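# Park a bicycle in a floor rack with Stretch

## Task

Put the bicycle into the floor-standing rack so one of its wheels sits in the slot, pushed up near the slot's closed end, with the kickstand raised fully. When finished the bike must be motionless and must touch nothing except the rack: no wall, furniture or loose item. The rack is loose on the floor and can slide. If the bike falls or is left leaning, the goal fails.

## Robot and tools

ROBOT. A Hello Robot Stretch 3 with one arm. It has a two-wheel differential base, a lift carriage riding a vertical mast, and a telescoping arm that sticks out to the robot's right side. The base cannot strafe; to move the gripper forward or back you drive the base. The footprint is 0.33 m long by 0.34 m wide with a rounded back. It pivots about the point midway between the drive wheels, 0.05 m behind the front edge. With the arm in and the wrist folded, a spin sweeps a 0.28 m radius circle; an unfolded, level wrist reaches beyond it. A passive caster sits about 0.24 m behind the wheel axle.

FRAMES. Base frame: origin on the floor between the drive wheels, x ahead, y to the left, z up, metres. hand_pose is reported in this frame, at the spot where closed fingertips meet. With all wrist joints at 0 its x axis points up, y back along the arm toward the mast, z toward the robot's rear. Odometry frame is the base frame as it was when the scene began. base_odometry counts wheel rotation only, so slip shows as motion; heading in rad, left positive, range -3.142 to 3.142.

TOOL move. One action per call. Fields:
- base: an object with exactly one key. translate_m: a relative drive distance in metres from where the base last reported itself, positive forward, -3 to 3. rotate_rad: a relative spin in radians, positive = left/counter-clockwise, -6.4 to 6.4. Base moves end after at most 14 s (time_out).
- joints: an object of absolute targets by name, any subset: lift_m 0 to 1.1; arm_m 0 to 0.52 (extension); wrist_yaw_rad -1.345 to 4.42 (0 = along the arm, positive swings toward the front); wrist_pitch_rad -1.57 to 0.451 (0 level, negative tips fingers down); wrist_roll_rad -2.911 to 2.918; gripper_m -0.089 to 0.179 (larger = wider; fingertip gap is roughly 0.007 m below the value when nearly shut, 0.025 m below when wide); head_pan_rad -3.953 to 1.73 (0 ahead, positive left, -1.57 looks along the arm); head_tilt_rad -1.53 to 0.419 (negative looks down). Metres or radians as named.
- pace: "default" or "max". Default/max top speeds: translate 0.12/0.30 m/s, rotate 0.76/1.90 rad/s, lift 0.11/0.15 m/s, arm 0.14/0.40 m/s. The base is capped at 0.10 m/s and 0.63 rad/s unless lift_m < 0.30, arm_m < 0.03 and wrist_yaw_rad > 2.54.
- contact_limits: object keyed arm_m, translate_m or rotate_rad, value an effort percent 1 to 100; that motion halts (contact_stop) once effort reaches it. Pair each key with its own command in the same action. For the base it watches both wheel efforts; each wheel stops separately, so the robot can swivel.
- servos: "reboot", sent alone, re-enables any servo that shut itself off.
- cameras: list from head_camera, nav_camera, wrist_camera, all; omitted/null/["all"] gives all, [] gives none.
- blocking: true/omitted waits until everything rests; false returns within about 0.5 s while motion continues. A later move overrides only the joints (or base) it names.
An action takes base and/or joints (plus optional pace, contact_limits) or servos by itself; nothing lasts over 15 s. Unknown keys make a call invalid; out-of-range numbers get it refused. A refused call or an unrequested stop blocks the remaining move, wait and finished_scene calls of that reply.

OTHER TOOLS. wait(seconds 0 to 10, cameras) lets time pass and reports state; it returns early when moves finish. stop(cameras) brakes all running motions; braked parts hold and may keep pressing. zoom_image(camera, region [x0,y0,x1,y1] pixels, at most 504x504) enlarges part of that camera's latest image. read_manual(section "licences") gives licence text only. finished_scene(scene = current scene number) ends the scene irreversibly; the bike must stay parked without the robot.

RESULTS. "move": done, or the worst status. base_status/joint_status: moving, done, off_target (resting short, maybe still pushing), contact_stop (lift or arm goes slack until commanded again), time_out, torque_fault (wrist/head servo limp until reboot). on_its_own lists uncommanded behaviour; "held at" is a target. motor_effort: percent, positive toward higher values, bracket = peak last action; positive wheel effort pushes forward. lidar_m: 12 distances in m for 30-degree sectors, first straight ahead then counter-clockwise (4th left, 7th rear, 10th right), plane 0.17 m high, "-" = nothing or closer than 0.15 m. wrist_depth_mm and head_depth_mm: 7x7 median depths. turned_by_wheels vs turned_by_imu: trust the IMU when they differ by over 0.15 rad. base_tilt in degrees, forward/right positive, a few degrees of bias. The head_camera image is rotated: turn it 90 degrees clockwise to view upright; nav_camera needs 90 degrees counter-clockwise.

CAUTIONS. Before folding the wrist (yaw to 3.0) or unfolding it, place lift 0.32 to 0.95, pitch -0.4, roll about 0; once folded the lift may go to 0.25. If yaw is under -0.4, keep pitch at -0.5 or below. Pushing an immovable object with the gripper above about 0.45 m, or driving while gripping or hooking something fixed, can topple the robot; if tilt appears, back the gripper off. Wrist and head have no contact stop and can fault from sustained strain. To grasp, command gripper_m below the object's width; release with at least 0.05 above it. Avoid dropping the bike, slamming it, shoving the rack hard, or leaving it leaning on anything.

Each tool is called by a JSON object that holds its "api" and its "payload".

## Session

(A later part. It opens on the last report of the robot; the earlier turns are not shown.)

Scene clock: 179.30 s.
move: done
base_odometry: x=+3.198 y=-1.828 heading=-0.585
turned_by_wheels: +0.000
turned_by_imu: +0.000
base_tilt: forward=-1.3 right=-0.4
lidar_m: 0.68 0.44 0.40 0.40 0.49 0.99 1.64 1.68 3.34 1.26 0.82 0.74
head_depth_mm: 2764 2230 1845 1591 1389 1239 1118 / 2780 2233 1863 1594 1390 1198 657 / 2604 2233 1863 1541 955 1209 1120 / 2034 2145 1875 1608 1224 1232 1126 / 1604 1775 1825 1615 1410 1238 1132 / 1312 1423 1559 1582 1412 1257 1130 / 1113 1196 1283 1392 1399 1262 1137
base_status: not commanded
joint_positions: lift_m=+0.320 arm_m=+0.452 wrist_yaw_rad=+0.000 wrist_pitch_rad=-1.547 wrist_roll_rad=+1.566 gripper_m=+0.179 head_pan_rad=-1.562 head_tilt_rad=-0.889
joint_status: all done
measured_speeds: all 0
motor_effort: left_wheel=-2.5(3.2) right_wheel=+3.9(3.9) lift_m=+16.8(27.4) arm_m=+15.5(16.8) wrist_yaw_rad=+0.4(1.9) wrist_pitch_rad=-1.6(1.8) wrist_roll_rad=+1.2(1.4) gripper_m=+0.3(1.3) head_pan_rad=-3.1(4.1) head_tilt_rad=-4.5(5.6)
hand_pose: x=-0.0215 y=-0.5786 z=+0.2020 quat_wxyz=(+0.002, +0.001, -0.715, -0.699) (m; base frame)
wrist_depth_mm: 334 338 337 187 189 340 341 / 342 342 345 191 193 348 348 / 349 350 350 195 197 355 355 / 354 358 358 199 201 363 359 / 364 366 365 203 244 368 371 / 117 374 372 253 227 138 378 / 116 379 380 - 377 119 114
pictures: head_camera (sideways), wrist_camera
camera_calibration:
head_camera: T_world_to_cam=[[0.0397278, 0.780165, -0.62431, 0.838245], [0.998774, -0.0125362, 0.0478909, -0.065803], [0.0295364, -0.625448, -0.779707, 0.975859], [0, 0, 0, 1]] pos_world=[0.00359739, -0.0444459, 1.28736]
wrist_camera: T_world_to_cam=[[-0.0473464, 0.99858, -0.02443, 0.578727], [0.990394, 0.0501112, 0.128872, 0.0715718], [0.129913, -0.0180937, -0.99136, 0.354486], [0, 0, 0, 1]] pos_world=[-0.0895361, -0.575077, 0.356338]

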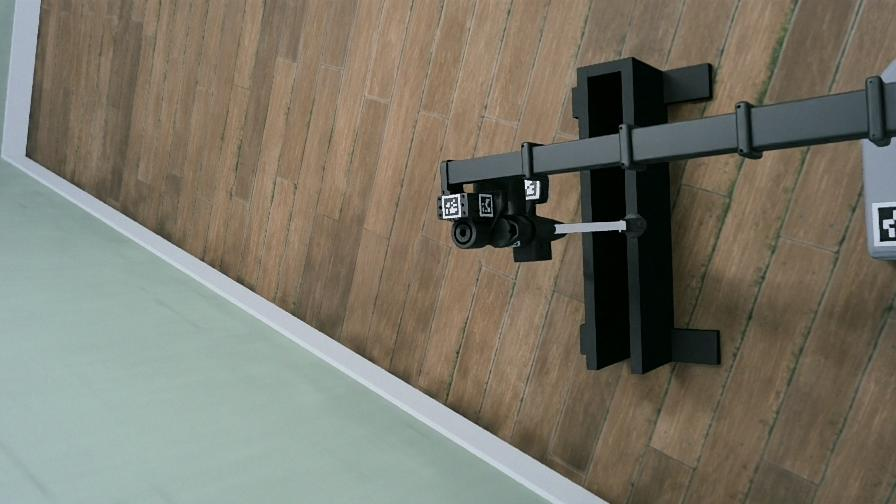

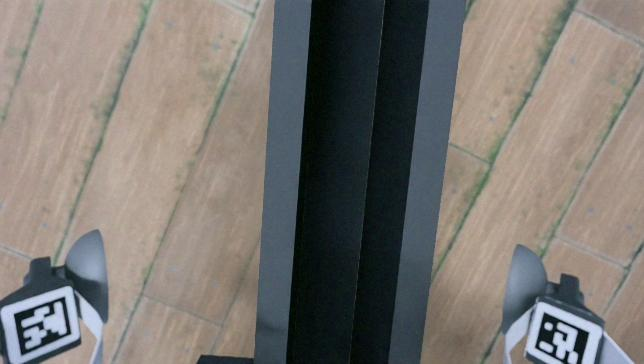

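{"api": "move", "payload": {"joints": {"arm_m": 0.430}, "cameras": []}}

{"api": "move", "payload": {"joints": {"lift_m": 0.258}, "cameras": ["wrist_camera"]}}

Scene clock: 185.23 s.
move: done
base_odometry: x=+3.198 y=-1.828 heading=-0.585
turned_by_wheels: +0.000
turned_by_imu: +0.000
base_tilt: forward=-1.3 right=-0.5
lidar_m: 0.68 0.44 0.40 0.40 0.49 0.99 1.64 1.67 3.34 1.26 0.81 0.74
head_depth_mm: 2775 2210 1846 1586 1393 1231 1114 / 2754 2223 1864 1594 1397 1207 657 / 2612 2225 1871 1600 950 1214 1122 / 2048 2160 1873 1607 1218 1234 1125 / 1605 1763 1825 1614 1408 1235 1129 / 1313 1426 1558 1591 1420 1261 1130 / 1116 1192 1282 1387 1396 1262 1136
base_status: not commanded
joint_positions: lift_m=+0.320 arm_m=+0.430 wrist_yaw_rad=+0.000 wrist_pitch_rad=-1.547 wrist_roll_rad=+1.566 gripper_m=+0.179 head_pan_rad=-1.562 head_tilt_rad=-0.889
joint_status: all done
measured_speeds: all 0
motor_effort: left_wheel=-2.7(3.2) right_wheel=+3.7(4.0) lift_m=+17.7(18.3) arm_m=-14.8(19.8) wrist_yaw_rad=+0.6(1.8) wrist_pitch_rad=-1.4(1.8) wrist_roll_rad=+1.1(1.4) gripper_m=+1.0(1.2) head_pan_rad=-3.3(3.8) head_tilt_rad=-5.1(5.4)
hand_pose: x=-0.0215 y=-0.5566 z=+0.2020 quat_wxyz=(+0.002, +0.001, -0.715, -0.699) (m; base frame)
wrist_depth_mm: 337 338 335 250 237 341 343 / 344 343 202 - 221 347 348 / 348 351 213 - 350 353 356 / 356 357 233 318 354 361 360 / 363 365 250 - 366 366 368 / 117 372 277 - 373 138 374 / 116 382 308 - 386 119 114
pictures: none
No camera images: "cameras" was empty.

Scene clock: 186.63 s.
move: done
base_odometry: x=+3.198 y=-1.828 heading=-0.585
turned_by_wheels: +0.000
turned_by_imu: +0.000
base_tilt: forward=-1.3 right=-0.5
lidar_m: 0.68 0.44 0.40 0.40 0.49 0.99 1.64 1.68 3.34 1.26 0.81 0.74
head_depth_mm: 2749 2222 1843 1590 1394 1240 1115 / 2769 2233 1870 1595 1389 1216 721 / 2610 2236 1872 1605 971 1212 1104 / 2042 2149 1873 1602 1213 1229 1128 / 1600 1776 1817 1620 1406 1241 1133 / 1316 1429 1556 1586 1414 1263 1132 / 1111 1191 1284 1393 1397 1261 1137
base_status: not commanded
joint_positions: lift_m=+0.258 arm_m=+0.430 wrist_yaw_rad=+0.000 wrist_pitch_rad=-1.547 wrist_roll_rad=+1.566 gripper_m=+0.179 head_pan_rad=-1.562 head_tilt_rad=-0.889
joint_status: all done
measured_speeds: all 0
motor_effort: left_wheel=-2.8(3.2) right_wheel=+3.8(3.9) lift_m=+16.9(21.8) arm_m=-12.9(15.6) wrist_yaw_rad=-0.2(1.7) wrist_pitch_rad=-1.6(1.8) wrist_roll_rad=+1.1(1.4) gripper_m=+0.5(1.0) head_pan_rad=-3.5(3.7) head_tilt_rad=-5.3(5.6)
hand_pose: x=-0.0215 y=-0.5566 z=+0.1400 quat_wxyz=(+0.002, +0.001, -0.715, -0.699) (m; base frame)
wrist_depth_mm: 278 279 129 - 148 283 282 / 283 284 132 - 133 287 289 / 288 291 135 - 135 293 292 / 295 296 137 - 138 298 300 / 299 303 140 - 147 303 306 / 117 306 143 - 144 139 312 / 116 317 150 237 152 120 113
pictures: wrist_camera
camera_calibration:
wrist_camera: T_world_to_cam=[[-0.0473467, 0.99858, -0.0244131, 0.555234], [0.990394, 0.0501092, 0.128873, 0.0784574], [0.129913, -0.0180769, -0.991361, 0.293433], [0, 0, 0, 1]] pos_world=[-0.0895361, -0.553072, 0.294341]

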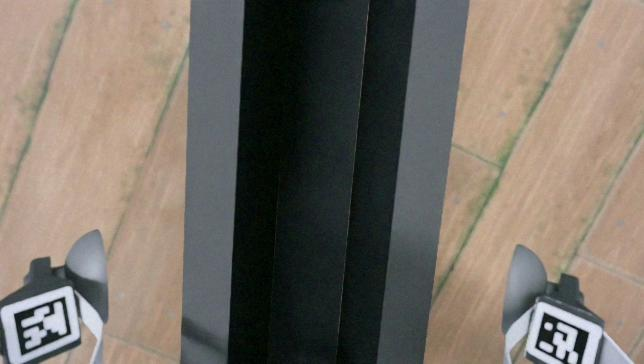

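{"api": "move", "payload": {"joints": {"gripper_m": 0.05}, "cameras": ["wrist_camera"]}}

Scene clock: 190.23 s.
move: done
base_odometry: x=+3.198 y=-1.828 heading=-0.585
turned_by_wheels: +0.000
turned_by_imu: +0.000
base_tilt: forward=-1.3 right=-0.4
lidar_m: 0.68 0.44 0.40 0.40 0.49 0.99 1.64 1.67 3.34 1.26 0.81 0.74
head_depth_mm: 2748 2213 1849 1591 1388 1235 1113 / 2772 2213 1853 1595 1395 1212 722 / 2602 2237 1869 1602 971 1205 1108 / 2041 2153 1880 1613 1212 1230 1127 / 1593 1764 1816 1609 1415 1236 1130 / 1311 1420 1559 1585 1423 1255 1134 / 1116 1198 1284 1390 1400 1261 1134
base_status: not commanded
joint_positions: lift_m=+0.258 arm_m=+0.430 wrist_yaw_rad=+0.000 wrist_pitch_rad=-1.547 wrist_roll_rad=+1.566 gripper_m=+0.051 head_pan_rad=-1.562 head_tilt_rad=-0.889
joint_status: all done
measured_speeds: all 0
motor_effort: left_wheel=-2.5(3.1) right_wheel=+3.6(3.9) lift_m=+21.0(21.1) arm_m=-10.1(12.5) wrist_yaw_rad=+0.6(2.5) wrist_pitch_rad=-1.5(1.8) wrist_roll_rad=+1.2(1.6) gripper_m=-16.4(89.8) head_pan_rad=-2.8(3.6) head_tilt_rad=-4.9(5.4)
hand_pose: x=-0.0215 y=-0.5567 z=+0.1399 quat_wxyz=(+0.002, +0.001, -0.715, -0.699) (m; base frame)
wrist_depth_mm: 278 278 129 - 149 281 283 / 283 283 131 - 132 286 288 / 289 290 134 - 135 293 293 / 295 296 137 - 138 300 298 / 302 301 140 - 146 302 306 / 306 122 143 - 142 311 312 / 311 118 152 237 146 119 319
pictures: wrist_camera
camera_calibration:
wrist_camera: T_world_to_cam=[[-0.047344, 0.998567, -0.0249626, 0.555443], [0.990394, 0.0501774, 0.128845, 0.078512], [0.129913, -0.0186228, -0.99135, 0.293081], [0, 0, 0, 1]] pos_world=[-0.089536, -0.553129, 0.294295]

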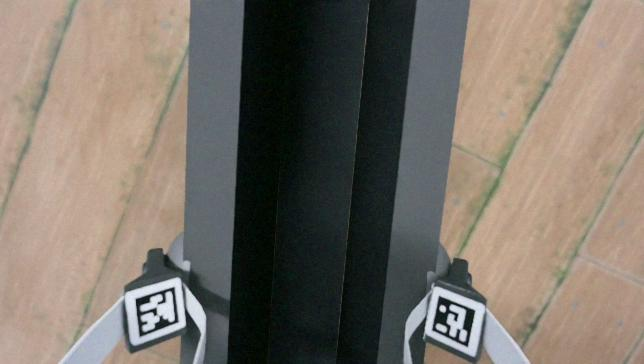

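{"api": "move", "payload": {"joints": {"lift_m": 0.278, "gripper_m": 0.02}, "cameras": ["wrist_camera", "head_camera"]}}

Scene clock: 193.23 s.
move: done
base_odometry: x=+3.198 y=-1.828 heading=-0.584
turned_by_wheels: +0.000
turned_by_imu: +0.000
base_tilt: forward=-1.3 right=-0.5
lidar_m: 0.68 0.44 0.40 0.40 0.49 0.99 1.64 1.68 3.32 1.26 0.81 0.74
head_depth_mm: 2768 2196 1848 1582 1390 1234 1117 / 2770 2224 1849 1591 1367 1214 704 / 2594 2240 1866 1589 964 1210 1121 / 2046 2157 1887 1605 1220 1234 1125 / 1597 1767 1818 1609 1415 1227 1128 / 1310 1425 1556 1595 1416 1257 1137 / 1112 1195 1284 1393 1398 1266 1137
base_status: not commanded
joint_positions: lift_m=+0.278 arm_m=+0.430 wrist_yaw_rad=+0.000 wrist_pitch_rad=-1.548 wrist_roll_rad=+1.568 gripper_m=+0.021 head_pan_rad=-1.562 head_tilt_rad=-0.889
joint_status: all done
measured_speeds: all 0
motor_effort: left_wheel=-2.7(3.0) right_wheel=+1.5(3.8) lift_m=+29.1(46.1) arm_m=-8.9(9.2) wrist_yaw_rad=+0.7(2.1) wrist_pitch_rad=-1.5(2.7) wrist_roll_rad=+0.6(1.3) gripper_m=-17.9(97.4) head_pan_rad=-3.7(3.9) head_tilt_rad=-4.4(5.6)
hand_pose: x=-0.0215 y=-0.5564 z=+0.1601 quat_wxyz=(+0.001, +0.001, -0.715, -0.699) (m; base frame)
wrist_depth_mm: 297 296 149 - 150 300 301 / 303 303 151 - 165 306 306 / 310 309 155 - 197 313 312 / 317 314 157 - 181 321 319 / 321 320 161 - 173 327 325 / 328 327 164 - 141 334 332 / 332 116 180 - 128 338 341
pictures: head_camera (sideways), wrist_camera
camera_calibration:
head_camera: T_world_to_cam=[[0.0397278, 0.780364, -0.624063, 0.837922], [0.998774, -0.0125536, 0.0478842, -0.0657943], [0.0295329, -0.6252, -0.779906, 0.976118], [0, 0, 0, 1]] pos_world=[0.00359725, -0.0444413, 1.28735]
wrist_camera: T_world_to_cam=[[-0.0457544, 0.998669, -0.0238016, 0.555552], [0.990468, 0.0484517, 0.128939, 0.0749284], [0.12992, -0.0176752, -0.991367, 0.313581], [0, 0, 0, 1]] pos_world=[-0.0895357, -0.5529, 0.314435]

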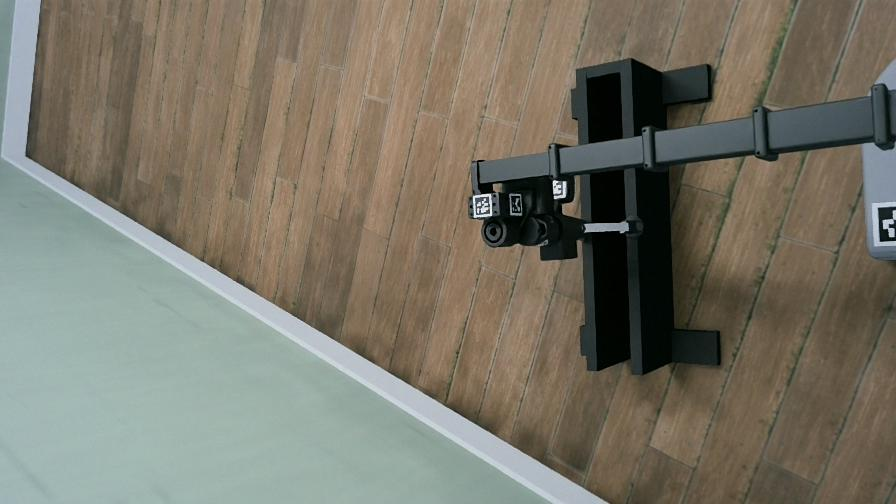

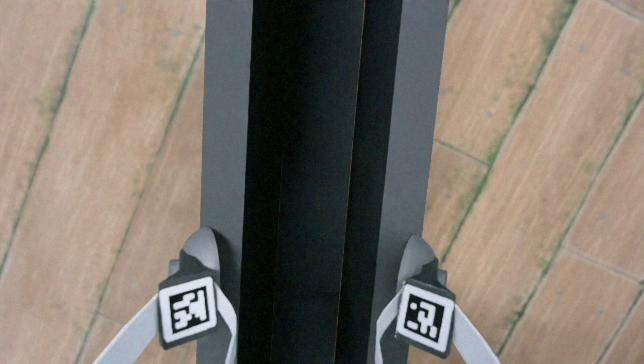

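{"api": "move", "payload": {"joints": {"gripper_m": 0.17}, "cameras": []}}

{"api": "move", "payload": {"joints": {"lift_m": 0.24}, "cameras": []}}

{"api": "move", "payload": {"joints": {"gripper_m": 0.0}, "cameras": ["wrist_camera"]}}

{"api": "move", "payload": {"base": {"translate_m": -0.1}, "contact_limits": {"translate_m": 70}, "cameras": ["wrist_camera", "head_camera"]}}

Scene clock: 200.20 s.
move: done
base_odometry: x=+3.198 y=-1.828 heading=-0.584
turned_by_wheels: +0.000
turned_by_imu: +0.000
base_tilt: forward=-1.3 right=-0.4
lidar_m: 0.68 0.44 0.40 0.40 0.50 0.99 1.64 1.68 3.33 1.26 0.81 0.74
head_depth_mm: 2757 2211 1846 1589 1390 1238 1113 / 2766 2235 1868 1586 1373 1220 704 / 2614 2236 1869 1596 961 1208 1115 / 2042 2160 1874 1597 1218 1230 1127 / 1600 1781 1811 1617 1416 1236 1129 / 1317 1425 1561 1590 1413 1260 1135 / 1113 1195 1286 1397 1395 1261 1134
base_status: not commanded
joint_positions: lift_m=+0.278 arm_m=+0.430 wrist_yaw_rad=+0.000 wrist_pitch_rad=-1.550 wrist_roll_rad=+1.568 gripper_m=+0.170 head_pan_rad=-1.562 head_tilt_rad=-0.889
joint_status: all done
measured_speeds: all 0
motor_effort: left_wheel=-2.2(3.0) right_wheel=+1.5(1.8) lift_m=+26.9(27.0) arm_m=-3.5(6.2) wrist_yaw_rad=+0.3(1.9) wrist_pitch_rad=-1.0(1.5) wrist_roll_rad=+0.6(0.9) gripper_m=-0.2(82.4) head_pan_rad=-3.2(3.7) head_tilt_rad=-4.6(5.2)
hand_pose: x=-0.0215 y=-0.5558 z=+0.1600 quat_wxyz=(+0.001, +0.001, -0.714, -0.700) (m; base frame)
wrist_depth_mm: 297 297 148 - 150 301 301 / 303 303 151 - 162 306 310 / 308 309 154 - 193 314 315 / 314 316 157 - 178 319 320 / 322 322 162 - 170 326 329 / 118 328 170 - 166 139 334 / 114 336 168 238 336 118 338
pictures: none
No camera images: "cameras" was empty.

Scene clock: 201.37 s.
move: done
base_odometry: x=+3.198 y=-1.828 heading=-0.584
turned_by_wheels: +0.000
turned_by_imu: +0.000
base_tilt: forward=-1.4 right=-0.4
lidar_m: 0.68 0.44 0.40 0.40 0.49 0.99 1.64 1.68 3.32 1.26 0.81 0.74
head_depth_mm: 2735 2212 1849 1586 1389 1234 1115 / 2773 2230 1850 1597 1378 1217 749 / 2588 2245 1872 1599 992 1207 1104 / 2045 2154 1869 1609 1211 1233 1127 / 1605 1767 1816 1617 1412 1238 1127 / 1309 1429 1564 1589 1418 1258 1132 / 1111 1191 1283 1394 1401 1262 1133
base_status: not commanded
joint_positions: lift_m=+0.240 arm_m=+0.430 wrist_yaw_rad=+0.000 wrist_pitch_rad=-1.550 wrist_roll_rad=+1.568 gripper_m=+0.170 head_pan_rad=-1.562 head_tilt_rad=-0.889
joint_status: all done
measured_speeds: all 0
motor_effort: left_wheel=-2.5(2.6) right_wheel=+1.7(1.7) lift_m=+16.8(24.5) arm_m=-2.6(4.5) wrist_yaw_rad=+1.6(1.9) wrist_pitch_rad=-0.9(1.2) wrist_roll_rad=+0.7(0.9) gripper_m=-0.3(0.9) head_pan_rad=-3.2(3.7) head_tilt_rad=-4.5(5.4)
hand_pose: x=-0.0215 y=-0.5558 z=+0.1220 quat_wxyz=(+0.001, +0.001, -0.714, -0.700) (m; base frame)
wrist_depth_mm: 261 259 118 - 122 266 266 / 265 264 140 - 120 269 270 / 272 271 148 - 118 275 276 / 277 277 130 - 125 281 282 / 281 142 140 - 123 285 288 / 118 132 147 - 132 140 294 / 114 294 151 191 128 118 299
pictures: none
No camera images: "cameras" was empty.

Scene clock: 203.60 s.
move: done
base_odometry: x=+3.198 y=-1.828 heading=-0.584
turned_by_wheels: +0.000
turned_by_imu: +0.000
base_tilt: forward=-1.3 right=-0.5
lidar_m: 0.68 0.44 0.40 0.40 0.50 0.99 1.64 1.68 3.34 1.26 0.81 0.74
head_depth_mm: 2773 2218 1854 1589 1393 1235 1117 / 2756 2229 1866 1598 1376 1218 747 / 2626 2231 1871 1602 989 1209 1105 / 2047 2146 1882 1612 1214 1233 1126 / 1605 1775 1824 1624 1408 1237 1132 / 1317 1427 1557 1582 1418 1260 1130 / 1109 1192 1287 1397 1401 1266 1138
base_status: not commanded
joint_positions: lift_m=+0.240 arm_m=+0.430 wrist_yaw_rad=+0.000 wrist_pitch_rad=-1.552 wrist_roll_rad=+1.568 gripper_m=+0.002 head_pan_rad=-1.562 head_tilt_rad=-0.889
joint_status: all done
measured_speeds: all 0
motor_effort: left_wheel=-2.3(2.9) right_wheel=+1.6(1.8) lift_m=+17.4(17.8) arm_m=-0.7(3.3) wrist_yaw_rad=+0.1(1.8) wrist_pitch_rad=-0.5(1.5) wrist_roll_rad=+0.8(0.9) gripper_m=-38.5(99.1) head_pan_rad=-3.0(4.1) head_tilt_rad=-4.7(5.7)
hand_pose: x=-0.0215 y=-0.5553 z=+0.1221 quat_wxyz=(+0.001, +0.001, -0.713, -0.701) (m; base frame)
wrist_depth_mm: 262 262 117 - 123 266 268 / 267 267 141 - 120 270 273 / 273 272 148 - 119 275 278 / 279 279 130 - 125 283 283 / 285 284 139 - 124 289 289 / 290 122 143 - 127 295 295 / - 118 148 194 129 119 301
pictures: wrist_camera
camera_calibration:
wrist_camera: T_world_to_cam=[[-0.045748, 0.998761, -0.0195627, 0.553093], [0.990468, 0.0478977, 0.129145, 0.0794427], [0.129922, -0.0134681, -0.991433, 0.278265], [0, 0, 0, 1]] pos_world=[-0.0895353, -0.552466, 0.276441]

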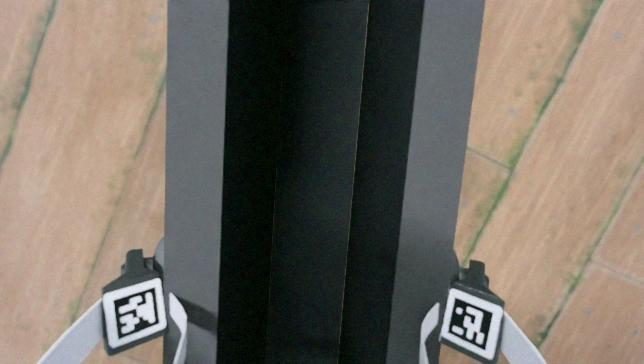

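Scene clock: 205.70 s.
move: done
base_odometry: x=+3.114 y=-1.773 heading=-0.584
turned_by_wheels: +0.000
turned_by_imu: +0.000
base_tilt: forward=-1.3 right=-0.5
lidar_m: 0.74 0.48 0.43 0.44 0.54 1.08 1.55 1.57 3.31 1.42 0.91 0.84
head_depth_mm: 2779 2234 1844 1584 1389 1235 1114 / 2778 2219 1855 1596 1393 1214 747 / 2710 2231 1873 1594 991 1208 1107 / 2310 2261 1880 1602 1216 1233 1129 / 1807 1989 1892 1619 1411 1228 1128 / 1473 1598 1751 1615 1418 1255 1132 / 1254 1348 1449 1535 1419 1265 1131
base_status: done
joint_positions: lift_m=+0.240 arm_m=+0.430 wrist_yaw_rad=-0.002 wrist_pitch_rad=-1.552 wrist_roll_rad=+1.568 gripper_m=+0.011 head_pan_rad=-1.562 head_tilt_rad=-0.889
joint_status: not commanded
measured_speeds: all 0
on_its_own: gripper_m is held at +0.010, not at your +0.000, by its stall guard, which is still easing
motor_effort: left_wheel=+5.0(6.9) right_wheel=-13.8(18.4) lift_m=+17.8(18.5) arm_m=+0.2(1.3) wrist_yaw_rad=+2.6(3.4) wrist_pitch_rad=-0.5(0.8) wrist_roll_rad=+0.8(0.8) gripper_m=-22.9(39.2) head_pan_rad=-3.0(3.9) head_tilt_rad=-4.8(5.5)
contact_limits: translate_m 70 (maximum 100)
hand_pose: x=-0.0215 y=-0.5553 z=+0.1221 quat_wxyz=(+0.001, +0.000, -0.713, -0.701) (m; base frame)
wrist_depth_mm: 262 262 117 - 123 266 267 / 267 267 142 - 137 270 272 / 273 273 147 - 119 276 277 / 278 279 129 - 126 283 283 / 283 285 138 - 124 288 288 / 290 122 143 - 127 293 297 / - 118 146 - 129 119 302
pictures: head_camera (sideways), wrist_camera
camera_calibration:
head_camera: T_world_to_cam=[[0.0397262, 0.780364, -0.624063, 0.837922], [0.998774, -0.0125515, 0.0478842, -0.0657943], [0.0295342, -0.6252, -0.779906, 0.976118], [0, 0, 0, 1]] pos_world=[0.00359735, -0.0444413, 1.28735]
wrist_camera: T_world_to_cam=[[-0.0437447, 0.998855, -0.0193886, 0.553124], [0.990562, 0.0458885, 0.129156, 0.0782889], [0.129898, -0.0135557, -0.991435, 0.278215], [0, 0, 0, 1]] pos_world=[-0.0894934, -0.552311, 0.276445]

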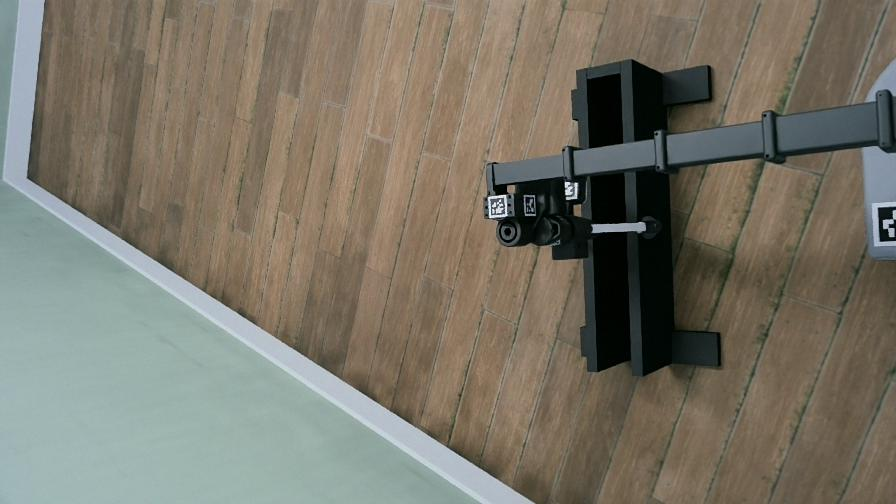

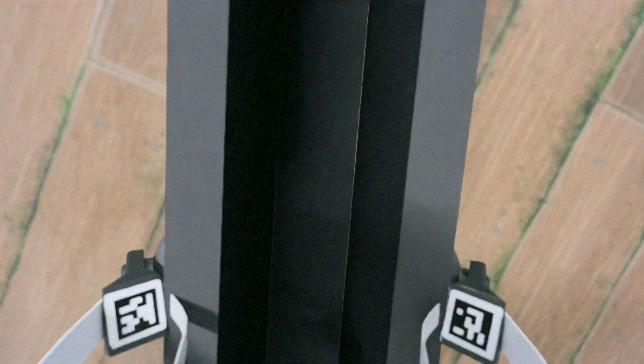

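{"api": "move", "payload": {"joints": {"head_pan_rad": -2.75, "head_tilt_rad": -0.6}, "cameras": ["head_camera"]}}

{"api": "zoom_image", "payload": {"camera": "head_camera", "region": [200, 0, 704, 504]}}

Scene clock: 210.43 s.
move: done
base_odometry: x=+3.114 y=-1.773 heading=-0.584
turned_by_wheels: +0.000
turned_by_imu: +0.000
base_tilt: forward=-1.3 right=-0.5
lidar_m: 0.74 0.48 0.43 0.44 0.54 1.08 1.55 1.57 3.30 1.42 0.91 0.83
head_depth_mm: 3650 3821 2794 2132 1708 1433 1224 / 3868 - 2853 2163 1711 1429 1229 / - - 2909 1951 1721 1442 1230 / - - 2903 1956 1741 1441 1235 / 3840 - 2667 2110 1751 1459 1247 / 3528 3713 2137 2168 1764 1456 1248 / 3253 3504 3011 2160 1768 1473 1259
base_status: not commanded
joint_positions: lift_m=+0.240 arm_m=+0.430 wrist_yaw_rad=-0.002 wrist_pitch_rad=-1.552 wrist_roll_rad=+1.568 gripper_m=+0.023 head_pan_rad=-2.742 head_tilt_rad=-0.606
joint_status: all done
measured_speeds: all 0
on_its_own: gripper_m is held at +0.022, not at your +0.000, by its stall guard, which is not easing now
motor_effort: left_wheel=+5.1(5.5) right_wheel=-13.7(13.9) lift_m=+18.1(19.3) arm_m=+5.2(5.8) wrist_yaw_rad=+2.0(3.4) wrist_pitch_rad=-0.5(0.8) wrist_roll_rad=+0.6(0.9) gripper_m=-19.7(20.6) head_pan_rad=-2.6(6.2) head_tilt_rad=+2.6(5.3)
contact_limits: translate_m 70 (maximum 100)
hand_pose: x=-0.0215 y=-0.5553 z=+0.1221 quat_wxyz=(+0.001, +0.000, -0.713, -0.701) (m; base frame)
wrist_depth_mm: 263 262 117 - 123 265 268 / 266 266 142 - 137 271 273 / 272 273 147 - 119 277 278 / 279 277 129 - 125 284 284 / 284 284 138 - 124 289 290 / 291 123 143 - 126 294 297 / - 119 146 - 129 119 303
pictures: head_camera (sideways)
camera_calibration:
head_camera: T_world_to_cam=[[0.547204, 0.180955, -0.817204, 1.08654], [0.382512, -0.922494, 0.0518617, -0.0672318], [-0.744481, -0.340969, -0.57401, 0.713037], [0, 0, 0, 1]] pos_world=[-0.038001, -0.0155133, 1.3007]

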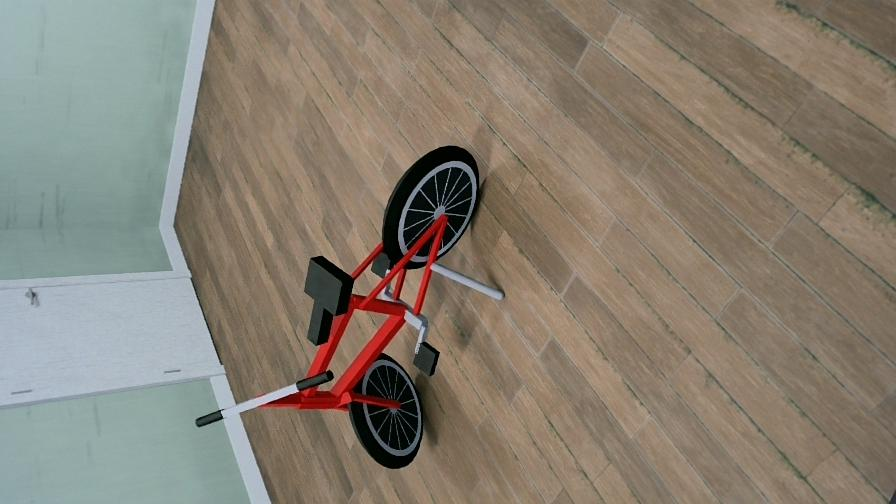

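Scaled by 1.000.

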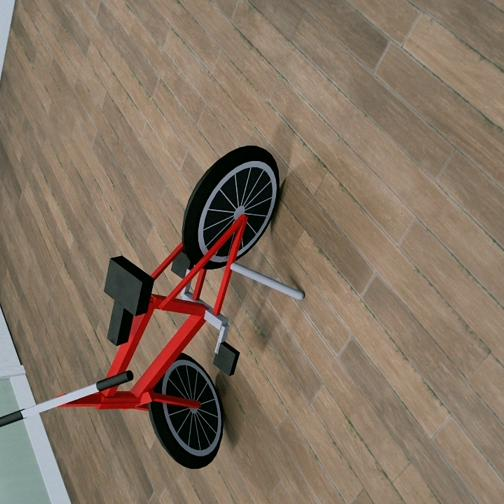

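{"api": "move", "payload": {"joints": {"arm_m": 0.30, "head_pan_rad": -1.57, "head_tilt_rad": -0.9, "gripper_m": 0.01}, "cameras": ["head_camera"]}}

{"api": "move", "payload": {"base": {"rotate_rad": -0.15}, "cameras": ["head_camera"]}}

Scene clock: 247.50 s.
move: off_target
base_odometry: x=+3.114 y=-1.773 heading=-0.584
turned_by_wheels: +0.000
turned_by_imu: +0.000
base_tilt: forward=-1.4 right=-0.5
lidar_m: 0.74 0.48 0.43 0.44 0.54 1.08 1.54 1.57 3.30 1.42 0.91 0.84
head_depth_mm: 2780 2237 1856 1592 1389 1217 1117 / 2778 2225 1874 1589 1402 1170 749 / 2798 2247 1875 1603 1360 1113 1103 / 2414 2274 1888 1610 1410 1180 1128 / 1864 2062 1890 1617 1412 1178 1130 / 1516 1646 1773 1626 1419 1243 1135 / 1289 1371 1473 1546 1423 1267 1137
base_status: not commanded
joint_positions: lift_m=+0.240 arm_m=+0.300 wrist_yaw_rad=+0.000 wrist_pitch_rad=-1.501 wrist_roll_rad=+1.570 gripper_m=+0.018 head_pan_rad=-1.578 head_tilt_rad=-0.889
joint_status: gripper_m off_target (ended at +0.018, target +0.010); the others done
measured_speeds: all 0
on_its_own: gripper_m is held at +0.017, not at your +0.010, by its stall guard, which is still easing; lift_m is at rest, and its effort (-6.4) is outside its rest range (+3 to +55); wrist_pitch_rad is at rest, and its effort (-10.1) is outside its rest range (-8 to +12)
motor_effort: left_wheel=+1.4(5.7) right_wheel=-3.3(14.0) lift_m=-6.4(19.7) arm_m=-21.5(28.9) wrist_yaw_rad=-0.7(3.0) wrist_pitch_rad=-10.1(10.8) wrist_roll_rad=-0.3(0.9) gripper_m=-24.3(86.0) head_pan_rad=+3.9(7.5) head_tilt_rad=-5.1(7.1)
contact_limits: translate_m 70 (maximum 100)
hand_pose: x=-0.0215 y=-0.4384 z=+0.1214 quat_wxyz=(+0.001, +0.000, -0.731, -0.682) (m; base frame)
wrist_depth_mm: 275 117 164 - 113 260 255 / 280 119 152 - 115 263 261 / 286 122 176 - 118 269 265 / 294 288 164 - 121 275 271 / 298 127 168 - 123 280 275 / 306 121 174 - 125 286 281 / 111 118 179 - 126 288 288
pictures: head_camera (sideways)
camera_calibration:
head_camera: T_world_to_cam=[[0.0521687, 0.779186, -0.624618, 0.83857], [0.998447, -0.0284514, 0.0478992, -0.0658119], [0.0195511, -0.626147, -0.77946, 0.975599], [0, 0, 0, 1]] pos_world=[0.00288852, -0.044406, 1.28738]

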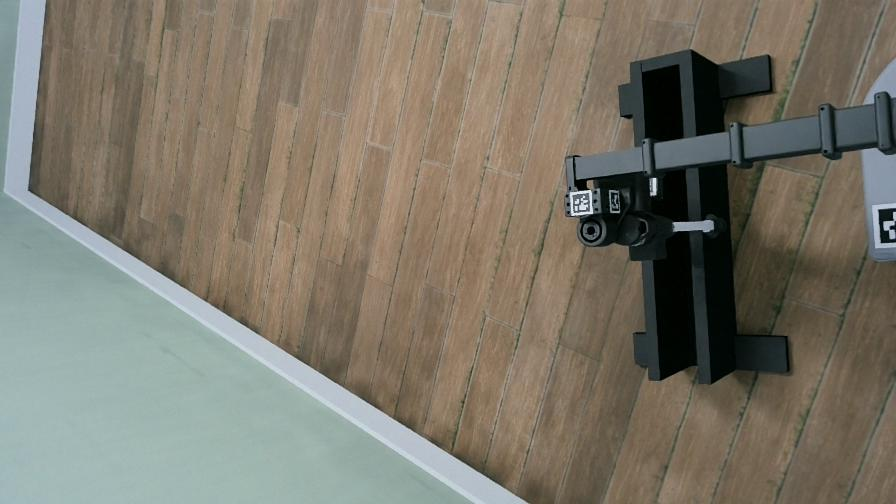

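Scene clock: 248.87 s.
move: done
base_odometry: x=+3.114 y=-1.773 heading=-0.734
turned_by_wheels: -0.150
turned_by_imu: -0.044
base_tilt: forward=-1.4 right=-0.6
lidar_m: 0.78 0.48 0.43 0.43 0.52 0.97 1.57 1.57 3.31 1.48 0.92 0.82
head_depth_mm: 2758 2216 1854 1589 1396 1213 1116 / 2762 2229 1858 1589 1396 1184 750 / 2775 2236 1871 1602 948 1113 1105 / 2583 2236 1871 1616 1414 1174 1122 / 2037 2154 1885 1615 1414 1181 1128 / 1622 1752 1800 1626 1413 1235 1136 / 1353 1434 1521 1566 1424 1268 1140
base_status: done
joint_positions: lift_m=+0.240 arm_m=+0.300 wrist_yaw_rad=+0.009 wrist_pitch_rad=-1.506 wrist_roll_rad=+1.548 gripper_m=+0.021 head_pan_rad=-1.578 head_tilt_rad=-0.890
joint_status: not commanded
measured_speeds: all 0
on_its_own: gripper_m is held at +0.020, not at your +0.010, by its stall guard, which is not easing now; lift_m is at rest, and its effort (+1.6) is outside its rest range (+3 to +55); wrist_pitch_rad is at rest, and its effort (-9.0) is outside its rest range (-8 to +12)
motor_effort: left_wheel=+2.5(11.9) right_wheel=-2.3(11.5) lift_m=+1.6(5.7) arm_m=-3.9(21.8) wrist_yaw_rad=-8.7(9.4) wrist_pitch_rad=-9.0(10.8) wrist_roll_rad=+6.8(7.3) gripper_m=-23.7(24.5) head_pan_rad=+3.3(4.6) head_tilt_rad=-5.1(5.3)
hand_pose: x=-0.0216 y=-0.4372 z=+0.1214 quat_wxyz=(+0.012, +0.011, -0.729, -0.684) (m; base frame)
wrist_depth_mm: 275 117 148 - 113 260 257 / 278 119 150 - 115 265 262 / 286 122 175 - 118 270 267 / 291 288 160 - 121 274 272 / 297 127 164 - 124 283 278 / 303 122 168 - 125 286 283 / 110 121 175 - 127 119 290
pictures: head_camera (sideways)
camera_calibration:
head_camera: T_world_to_cam=[[0.0516751, 0.779745, -0.623962, 0.837717], [0.998465, -0.0278547, 0.0478815, -0.0657889], [0.0199551, -0.625478, -0.779987, 0.976281], [0, 0, 0, 1]] pos_world=[0.00291694, -0.0443959, 1.28734]

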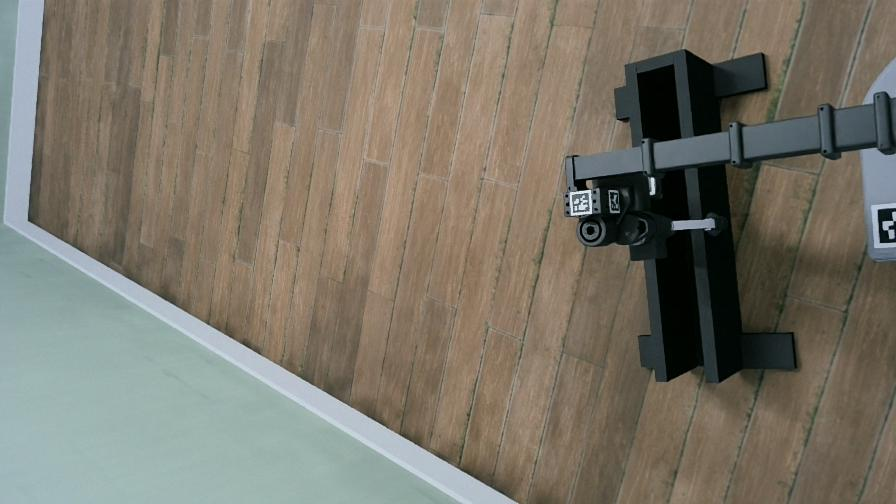

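{"api": "move", "payload": {"joints": {"gripper_m": 0.15}, "cameras": []}}

{"api": "move", "payload": {"joints": {"gripper_m": -0.03}, "cameras": ["wrist_camera"]}}

{"api": "move", "payload": {"joints": {"lift_m": 0.25}, "cameras": ["head_camera"]}}

Scene clock: 262.60 s.
move: done
base_odometry: x=+3.114 y=-1.773 heading=-0.734
turned_by_wheels: +0.000
turned_by_imu: +0.000
base_tilt: forward=-1.4 right=-0.4
lidar_m: 0.78 0.48 0.43 0.43 0.52 0.97 1.57 1.56 3.31 1.48 0.92 0.82
head_depth_mm: 2761 2198 1848 1583 1390 1218 1117 / 2806 2221 1856 1595 1402 1172 750 / 2764 2229 1868 1606 1351 1106 1106 / 2582 2257 1874 1610 1409 1152 1126 / 2045 2138 1883 1614 1414 1193 1124 / 1620 1744 1804 1624 1424 1240 1128 / 1346 1431 1524 1560 1427 1266 1139
base_status: not commanded
joint_positions: lift_m=+0.240 arm_m=+0.300 wrist_yaw_rad=+0.003 wrist_pitch_rad=-1.541 wrist_roll_rad=+1.564 gripper_m=+0.150 head_pan_rad=-1.578 head_tilt_rad=-0.890
joint_status: all done
measured_speeds: all 0
motor_effort: left_wheel=+2.8(2.8) right_wheel=-2.2(2.6) lift_m=+32.7(32.7) arm_m=+9.0(14.2) wrist_yaw_rad=-3.8(8.8) wrist_pitch_rad=-2.7(11.1) wrist_roll_rad=+1.9(7.0) gripper_m=+0.6(80.8) head_pan_rad=+4.3(4.4) head_tilt_rad=-4.7(5.5)
hand_pose: x=-0.0216 y=-0.4283 z=+0.1217 quat_wxyz=(+0.004, +0.003, -0.717, -0.697) (m; base frame)
wrist_depth_mm: 264 112 180 - 112 263 264 / 267 114 162 - 115 270 269 / 274 116 186 - 273 273 275 / 279 119 167 - 277 279 279 / 287 122 193 - 283 285 284 / 129 123 196 - 288 140 290 / 110 126 200 - 296 117 296
pictures: none
No camera images: "cameras" was empty.

Scene clock: 265.13 s.
move: done
base_odometry: x=+3.114 y=-1.773 heading=-0.734
turned_by_wheels: +0.000
turned_by_imu: +0.000
base_tilt: forward=-1.3 right=-0.5
lidar_m: 0.77 0.48 0.43 0.43 0.52 0.97 1.56 1.57 3.30 1.48 0.91 0.82
head_depth_mm: 2780 2219 1847 1588 1401 1218 1116 / 2787 2240 1861 1593 1394 1170 750 / 2834 2229 1862 1599 948 1100 1110 / 2598 2236 1883 1604 1406 1154 1127 / 2036 2141 1886 1610 1421 1192 1125 / 1623 1743 1808 1617 1423 1239 1133 / 1346 1433 1529 1567 1425 1266 1140
base_status: not commanded
joint_positions: lift_m=+0.240 arm_m=+0.300 wrist_yaw_rad=+0.003 wrist_pitch_rad=-1.521 wrist_roll_rad=+1.564 gripper_m=-0.028 head_pan_rad=-1.578 head_tilt_rad=-0.890
joint_status: all done
measured_speeds: all 0
on_its_own: lift_m is at rest, and its effort (+0.7) is outside its rest range (+3 to +55)
motor_effort: left_wheel=+1.7(2.9) right_wheel=-2.0(2.6) lift_m=+0.7(35.5) arm_m=-0.8(8.9) wrist_yaw_rad=-2.2(4.0) wrist_pitch_rad=-6.5(8.2) wrist_roll_rad=+1.8(2.3) gripper_m=-51.9(99.5) head_pan_rad=+3.8(4.6) head_tilt_rad=-4.1(5.4)
hand_pose: x=-0.0216 y=-0.4334 z=+0.1216 quat_wxyz=(+0.004, +0.003, -0.724, -0.689) (m; base frame)
wrist_depth_mm: 269 115 146 - 113 262 260 / 274 117 149 - 115 266 265 / 281 120 172 - 118 270 270 / 287 284 154 - 120 278 276 / 292 288 156 - 123 282 280 / 299 123 160 - 125 290 285 / 108 116 163 - 126 120 292
pictures: wrist_camera
camera_calibration:
wrist_camera: T_world_to_cam=[[-0.0530191, 0.997288, -0.0510427, 0.434389], [0.99009, 0.0591553, 0.127368, 0.0787958], [0.130042, -0.0437839, -0.990541, 0.266211], [0, 0, 0, 1]] pos_world=[-0.0896026, -0.426216, 0.27583]

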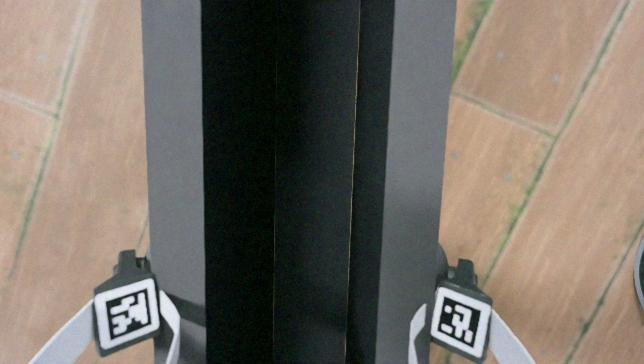

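Scene clock: 265.90 s.
move: done
base_odometry: x=+3.114 y=-1.773 heading=-0.734
turned_by_wheels: +0.000
turned_by_imu: +0.000
base_tilt: forward=-1.3 right=-0.5
lidar_m: 0.78 0.48 0.43 0.43 0.52 0.97 1.57 1.56 3.30 1.49 0.92 0.82
head_depth_mm: 2773 2202 1851 1587 1393 1226 1114 / 2769 2228 1848 1590 1397 1170 740 / 2782 2244 1876 1605 943 1096 1107 / 2599 2276 1872 1620 1406 1162 1124 / 2035 2133 1881 1620 1411 1181 1133 / 1620 1747 1812 1629 1417 1240 1132 / 1347 1434 1519 1552 1427 1264 1136
base_status: not commanded
joint_positions: lift_m=+0.250 arm_m=+0.300 wrist_yaw_rad=+0.003 wrist_pitch_rad=-1.527 wrist_roll_rad=+1.564 gripper_m=-0.024 head_pan_rad=-1.578 head_tilt_rad=-0.890
joint_status: all done
measured_speeds: all 0
on_its_own: gripper_m is held at -0.026, not at your -0.030, by its stall guard, which is still easing
motor_effort: left_wheel=+1.5(2.5) right_wheel=-1.9(2.1) lift_m=+37.5(37.5) arm_m=-3.0(3.2) wrist_yaw_rad=-2.4(3.3) wrist_pitch_rad=-5.2(7.8) wrist_roll_rad=+1.8(2.2) gripper_m=-28.0(51.9) head_pan_rad=+3.7(4.4) head_tilt_rad=-4.5(5.1)
hand_pose: x=-0.0216 y=-0.4318 z=+0.1316 quat_wxyz=(+0.004, +0.003, -0.722, -0.692) (m; base frame)
wrist_depth_mm: 275 273 155 - 122 270 270 / 280 278 138 - 124 276 276 / 288 284 162 - 126 281 281 / 292 293 142 - 128 287 286 / 297 297 144 - 132 294 291 / 303 123 147 - 133 298 296 / 307 119 151 - 137 119 303
pictures: head_camera (sideways)
camera_calibration:
head_camera: T_world_to_cam=[[0.0516749, 0.779745, -0.623962, 0.837718], [0.998465, -0.0278544, 0.0478815, -0.0657889], [0.0199552, -0.625478, -0.779987, 0.976281], [0, 0, 0, 1]] pos_world=[0.00291695, -0.0443959, 1.28734]

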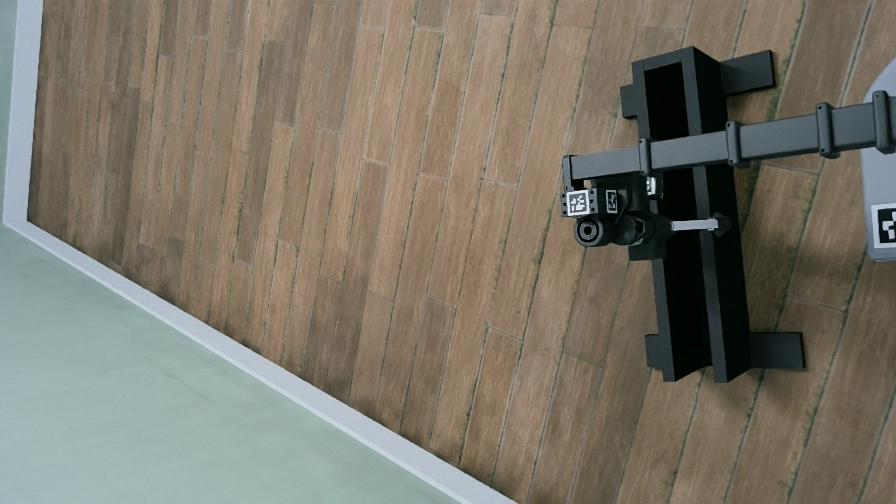

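{"api": "move", "payload": {"base": {"rotate_rad": -0.2}, "cameras": ["head_camera", "wrist_camera"]}}

Scene clock: 268.80 s.
move: done
base_odometry: x=+3.114 y=-1.773 heading=-0.934
turned_by_wheels: -0.200
turned_by_imu: -0.195
base_tilt: forward=-1.4 right=-0.5
lidar_m: 0.82 0.54 0.43 0.43 0.46 0.70 3.31 1.57 1.74 2.17 1.04 0.83
head_depth_mm: 2773 2205 1845 1589 1394 1218 1114 / 2747 2251 1869 1591 1397 1181 742 / 2790 2240 1866 1596 941 1092 1105 / 2818 2252 1869 1611 1406 1179 1121 / 2840 2264 1876 1620 1414 1179 1127 / 2659 2289 1902 1629 1420 1238 1133 / 2013 2049 1868 1634 1423 1264 1135
base_status: done
joint_positions: lift_m=+0.250 arm_m=+0.300 wrist_yaw_rad=+0.003 wrist_pitch_rad=-1.535 wrist_roll_rad=+1.564 gripper_m=-0.009 head_pan_rad=-1.578 head_tilt_rad=-0.890
joint_status: not commanded
measured_speeds: all 0
on_its_own: gripper_m is held at -0.009, not at your -0.030, by its stall guard, which is still easing
motor_effort: left_wheel=+5.6(11.0) right_wheel=-8.5(14.0) lift_m=+27.6(38.4) arm_m=-9.5(10.5) wrist_yaw_rad=-2.2(3.5) wrist_pitch_rad=-4.1(5.3) wrist_roll_rad=+2.0(2.3) gripper_m=-12.1(26.7) head_pan_rad=+3.9(4.5) head_tilt_rad=-3.8(5.4)
hand_pose: x=-0.0216 y=-0.4297 z=+0.1318 quat_wxyz=(+0.004, +0.003, -0.719, -0.695) (m; base frame)
wrist_depth_mm: 273 273 135 - 122 273 272 / 277 277 137 - 125 277 276 / 284 284 160 - 127 283 280 / 290 290 139 - 129 290 288 / 295 295 143 - 132 295 292 / 302 122 144 - 134 299 300 / 306 119 148 - 138 119 308
pictures: head_camera (sideways), wrist_camera
camera_calibration:
head_camera: T_world_to_cam=[[0.0516749, 0.779745, -0.623962, 0.837717], [0.998465, -0.0278544, 0.0478815, -0.0657889], [0.0199552, -0.625478, -0.779987, 0.976281], [0, 0, 0, 1]] pos_world=[0.00291695, -0.0443959, 1.28734]
wrist_camera: T_world_to_cam=[[-0.0530581, 0.997914, -0.0367665, 0.42961], [0.990093, 0.057364, 0.128159, 0.0764151], [0.130001, -0.0296024, -0.991072, 0.282641], [0, 0, 0, 1]] pos_world=[-0.0896074, -0.424731, 0.28612]

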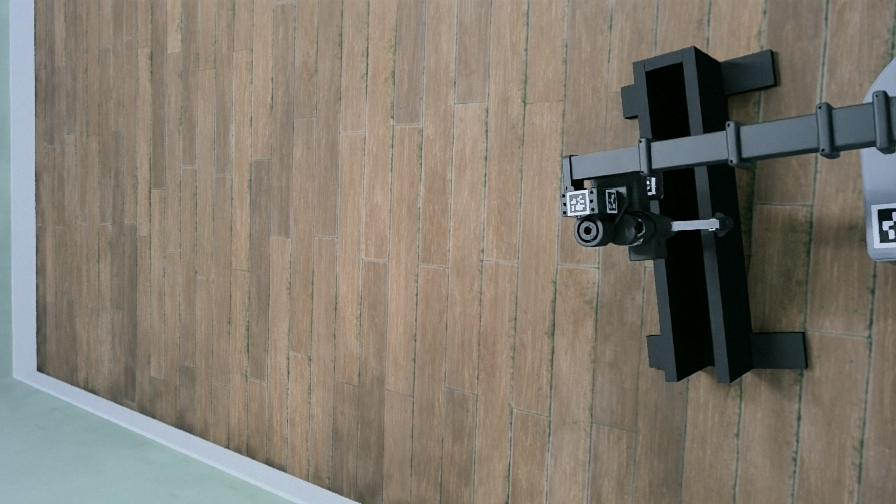

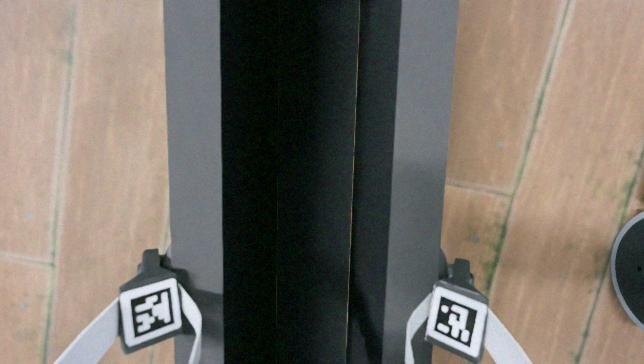

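{"api": "move", "payload": {"base": {"translate_m": -0.98}, "cameras": ["head_camera", "wrist_camera"]}}

Scene clock: 282.67 s.
move: done
base_odometry: x=+2.531 y=-0.986 heading=-0.934
turned_by_wheels: +0.000
turned_by_imu: -0.001
base_tilt: forward=-1.3 right=-0.5
lidar_m: 1.47 0.70 0.56 0.55 0.60 0.91 2.96 3.18 0.81 1.21 2.26 1.81
head_depth_mm: 2755 2195 1726 1268 1393 1223 1115 / 2671 2101 1556 1563 1394 1179 740 / 2805 1860 1825 1599 940 1094 1104 / 2813 2262 1864 1608 1406 1177 1123 / 2826 2269 1880 1614 1414 1179 1131 / 2830 2281 1894 1627 1417 1238 1131 / 2842 2297 1904 1633 1424 1264 1134
base_status: done
joint_positions: lift_m=+0.250 arm_m=+0.300 wrist_yaw_rad=+0.002 wrist_pitch_rad=-1.535 wrist_roll_rad=+1.564 gripper_m=+0.010 head_pan_rad=-1.578 head_tilt_rad=-0.890
joint_status: not commanded
measured_speeds: all 0
on_its_own: gripper_m is held at +0.009, not at your -0.030, by its stall guard, which is not easing now
motor_effort: left_wheel=+2.7(4.0) right_wheel=-8.2(13.6) lift_m=+27.3(27.4) arm_m=+4.6(6.6) wrist_yaw_rad=-1.1(3.7) wrist_pitch_rad=-3.5(4.1) wrist_roll_rad=+1.9(2.3) gripper_m=-20.2(21.9) head_pan_rad=+4.0(4.5) head_tilt_rad=-5.3(5.5)
hand_pose: x=-0.0216 y=-0.4296 z=+0.1318 quat_wxyz=(+0.003, +0.003, -0.719, -0.695) (m; base frame)
wrist_depth_mm: 273 270 133 - 124 274 272 / 278 278 135 - 124 278 277 / 285 285 158 - 127 284 283 / 291 290 139 - 130 290 289 / 297 296 143 - 132 296 294 / 301 123 144 - 134 300 300 / - 119 147 - 138 120 306
pictures: head_camera (sideways), wrist_camera
camera_calibration:
head_camera: T_world_to_cam=[[0.0516751, 0.779745, -0.623962, 0.837718], [0.998465, -0.0278547, 0.0478815, -0.0657889], [0.0199551, -0.625478, -0.779987, 0.976281], [0, 0, 0, 1]] pos_world=[0.00291694, -0.0443959, 1.28734]
wrist_camera: T_world_to_cam=[[-0.0519527, 0.997988, -0.0363572, 0.429506], [0.990156, 0.0562148, 0.128182, 0.0759024], [0.129968, -0.0293399, -0.991084, 0.282718], [0, 0, 0, 1]] pos_world=[-0.0895855, -0.424613, 0.286083]

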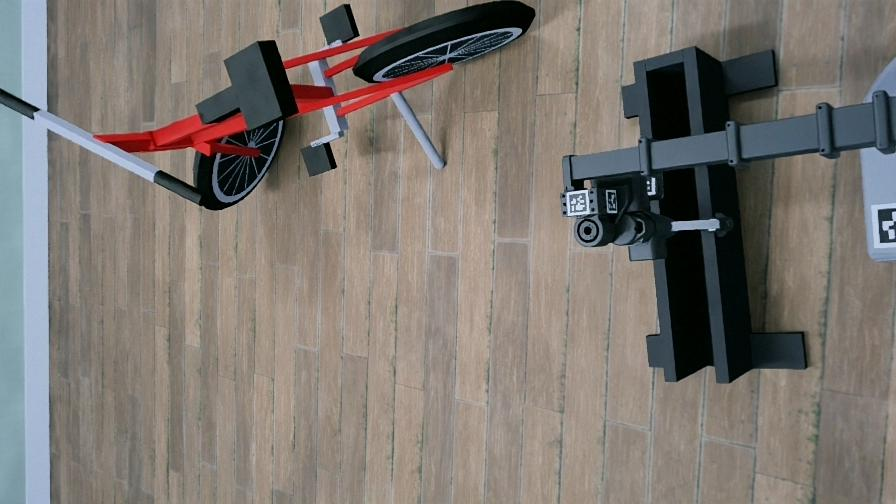

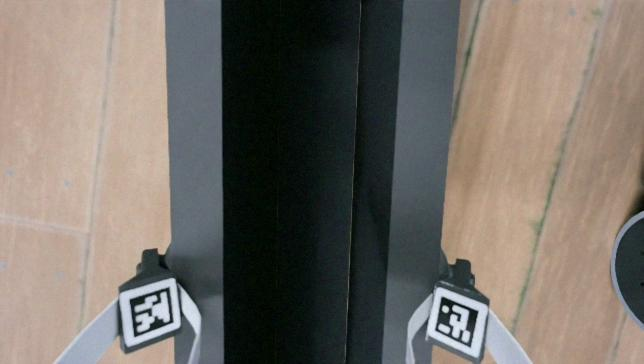

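{"api": "move", "payload": {"base": {"rotate_rad": -1.42}, "joints": {"head_pan_rad": -1.0, "head_tilt_rad": -0.75}, "cameras": ["head_camera", "wrist_camera"]}}

Scene clock: 293.80 s.
move: done
base_odometry: x=+2.531 y=-0.986 heading=-2.353
turned_by_wheels: -1.420
turned_by_imu: -1.385
base_tilt: forward=-1.3 right=-0.5
lidar_m: 3.19 2.02 1.79 1.06 0.63 0.55 0.55 0.65 1.18 2.97 3.48 0.81
head_depth_mm: 2960 2837 2207 1794 1510 1308 892 / 3187 2872 2217 1796 1525 1310 1071 / 3481 2896 2237 1816 1518 1320 1111 / 3714 2920 2242 1827 1533 1326 1145 / 3496 2940 2252 1825 1531 1336 1167 / 3271 2990 2255 1847 1449 1337 1172 / 3021 3000 2300 1853 1453 1339 1176
base_status: done
joint_positions: lift_m=+0.250 arm_m=+0.300 wrist_yaw_rad=+0.002 wrist_pitch_rad=-1.535 wrist_roll_rad=+1.564 gripper_m=+0.010 head_pan_rad=-1.008 head_tilt_rad=-0.754
joint_status: all done
measured_speeds: all 0
on_its_own: gripper_m is held at +0.009, not at your -0.030, by its stall guard, which is not easing now
motor_effort: left_wheel=+5.8(12.1) right_wheel=-8.6(14.5) lift_m=+32.7(33.7) arm_m=+13.8(17.0) wrist_yaw_rad=-1.1(3.2) wrist_pitch_rad=-3.8(3.9) wrist_roll_rad=+2.2(2.3) gripper_m=-20.8(21.4) head_pan_rad=+3.9(8.0) head_tilt_rad=+1.8(3.3)
hand_pose: x=-0.0216 y=-0.4296 z=+0.1318 quat_wxyz=(+0.004, +0.003, -0.719, -0.695) (m; base frame)
wrist_depth_mm: 273 272 135 - 122 273 272 / 280 277 136 - 124 277 277 / 284 285 160 - 127 282 282 / 289 291 140 - 130 289 289 / 297 296 143 - 132 296 293 / 303 123 144 - 134 301 298 / - 119 147 - 138 119 308
pictures: head_camera (sideways), wrist_camera
camera_calibration:
head_camera: T_world_to_cam=[[-0.328118, 0.60723, -0.72361, 0.969884], [0.852375, 0.520508, 0.0502879, -0.0680393], [0.407181, -0.600286, -0.688375, 0.854781], [0, 0, 0, 1]] pos_world=[0.0281805, -0.0404144, 1.29365]
wrist_camera: T_world_to_cam=[[-0.0521756, 0.997976, -0.0363566, 0.429502], [0.990145, 0.0564356, 0.128174, 0.0759985], [0.129967, -0.0293107, -0.991085, 0.28273], [0, 0, 0, 1]] pos_world=[-0.0895855, -0.424635, 0.286084]

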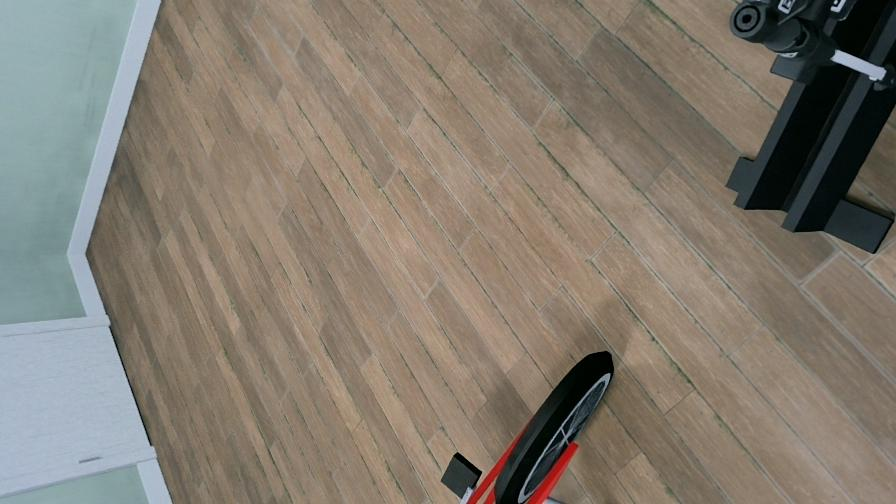

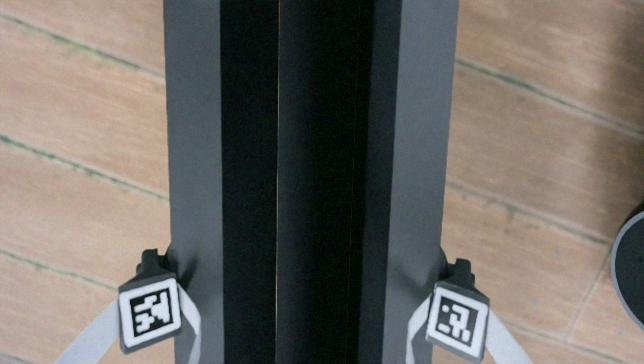

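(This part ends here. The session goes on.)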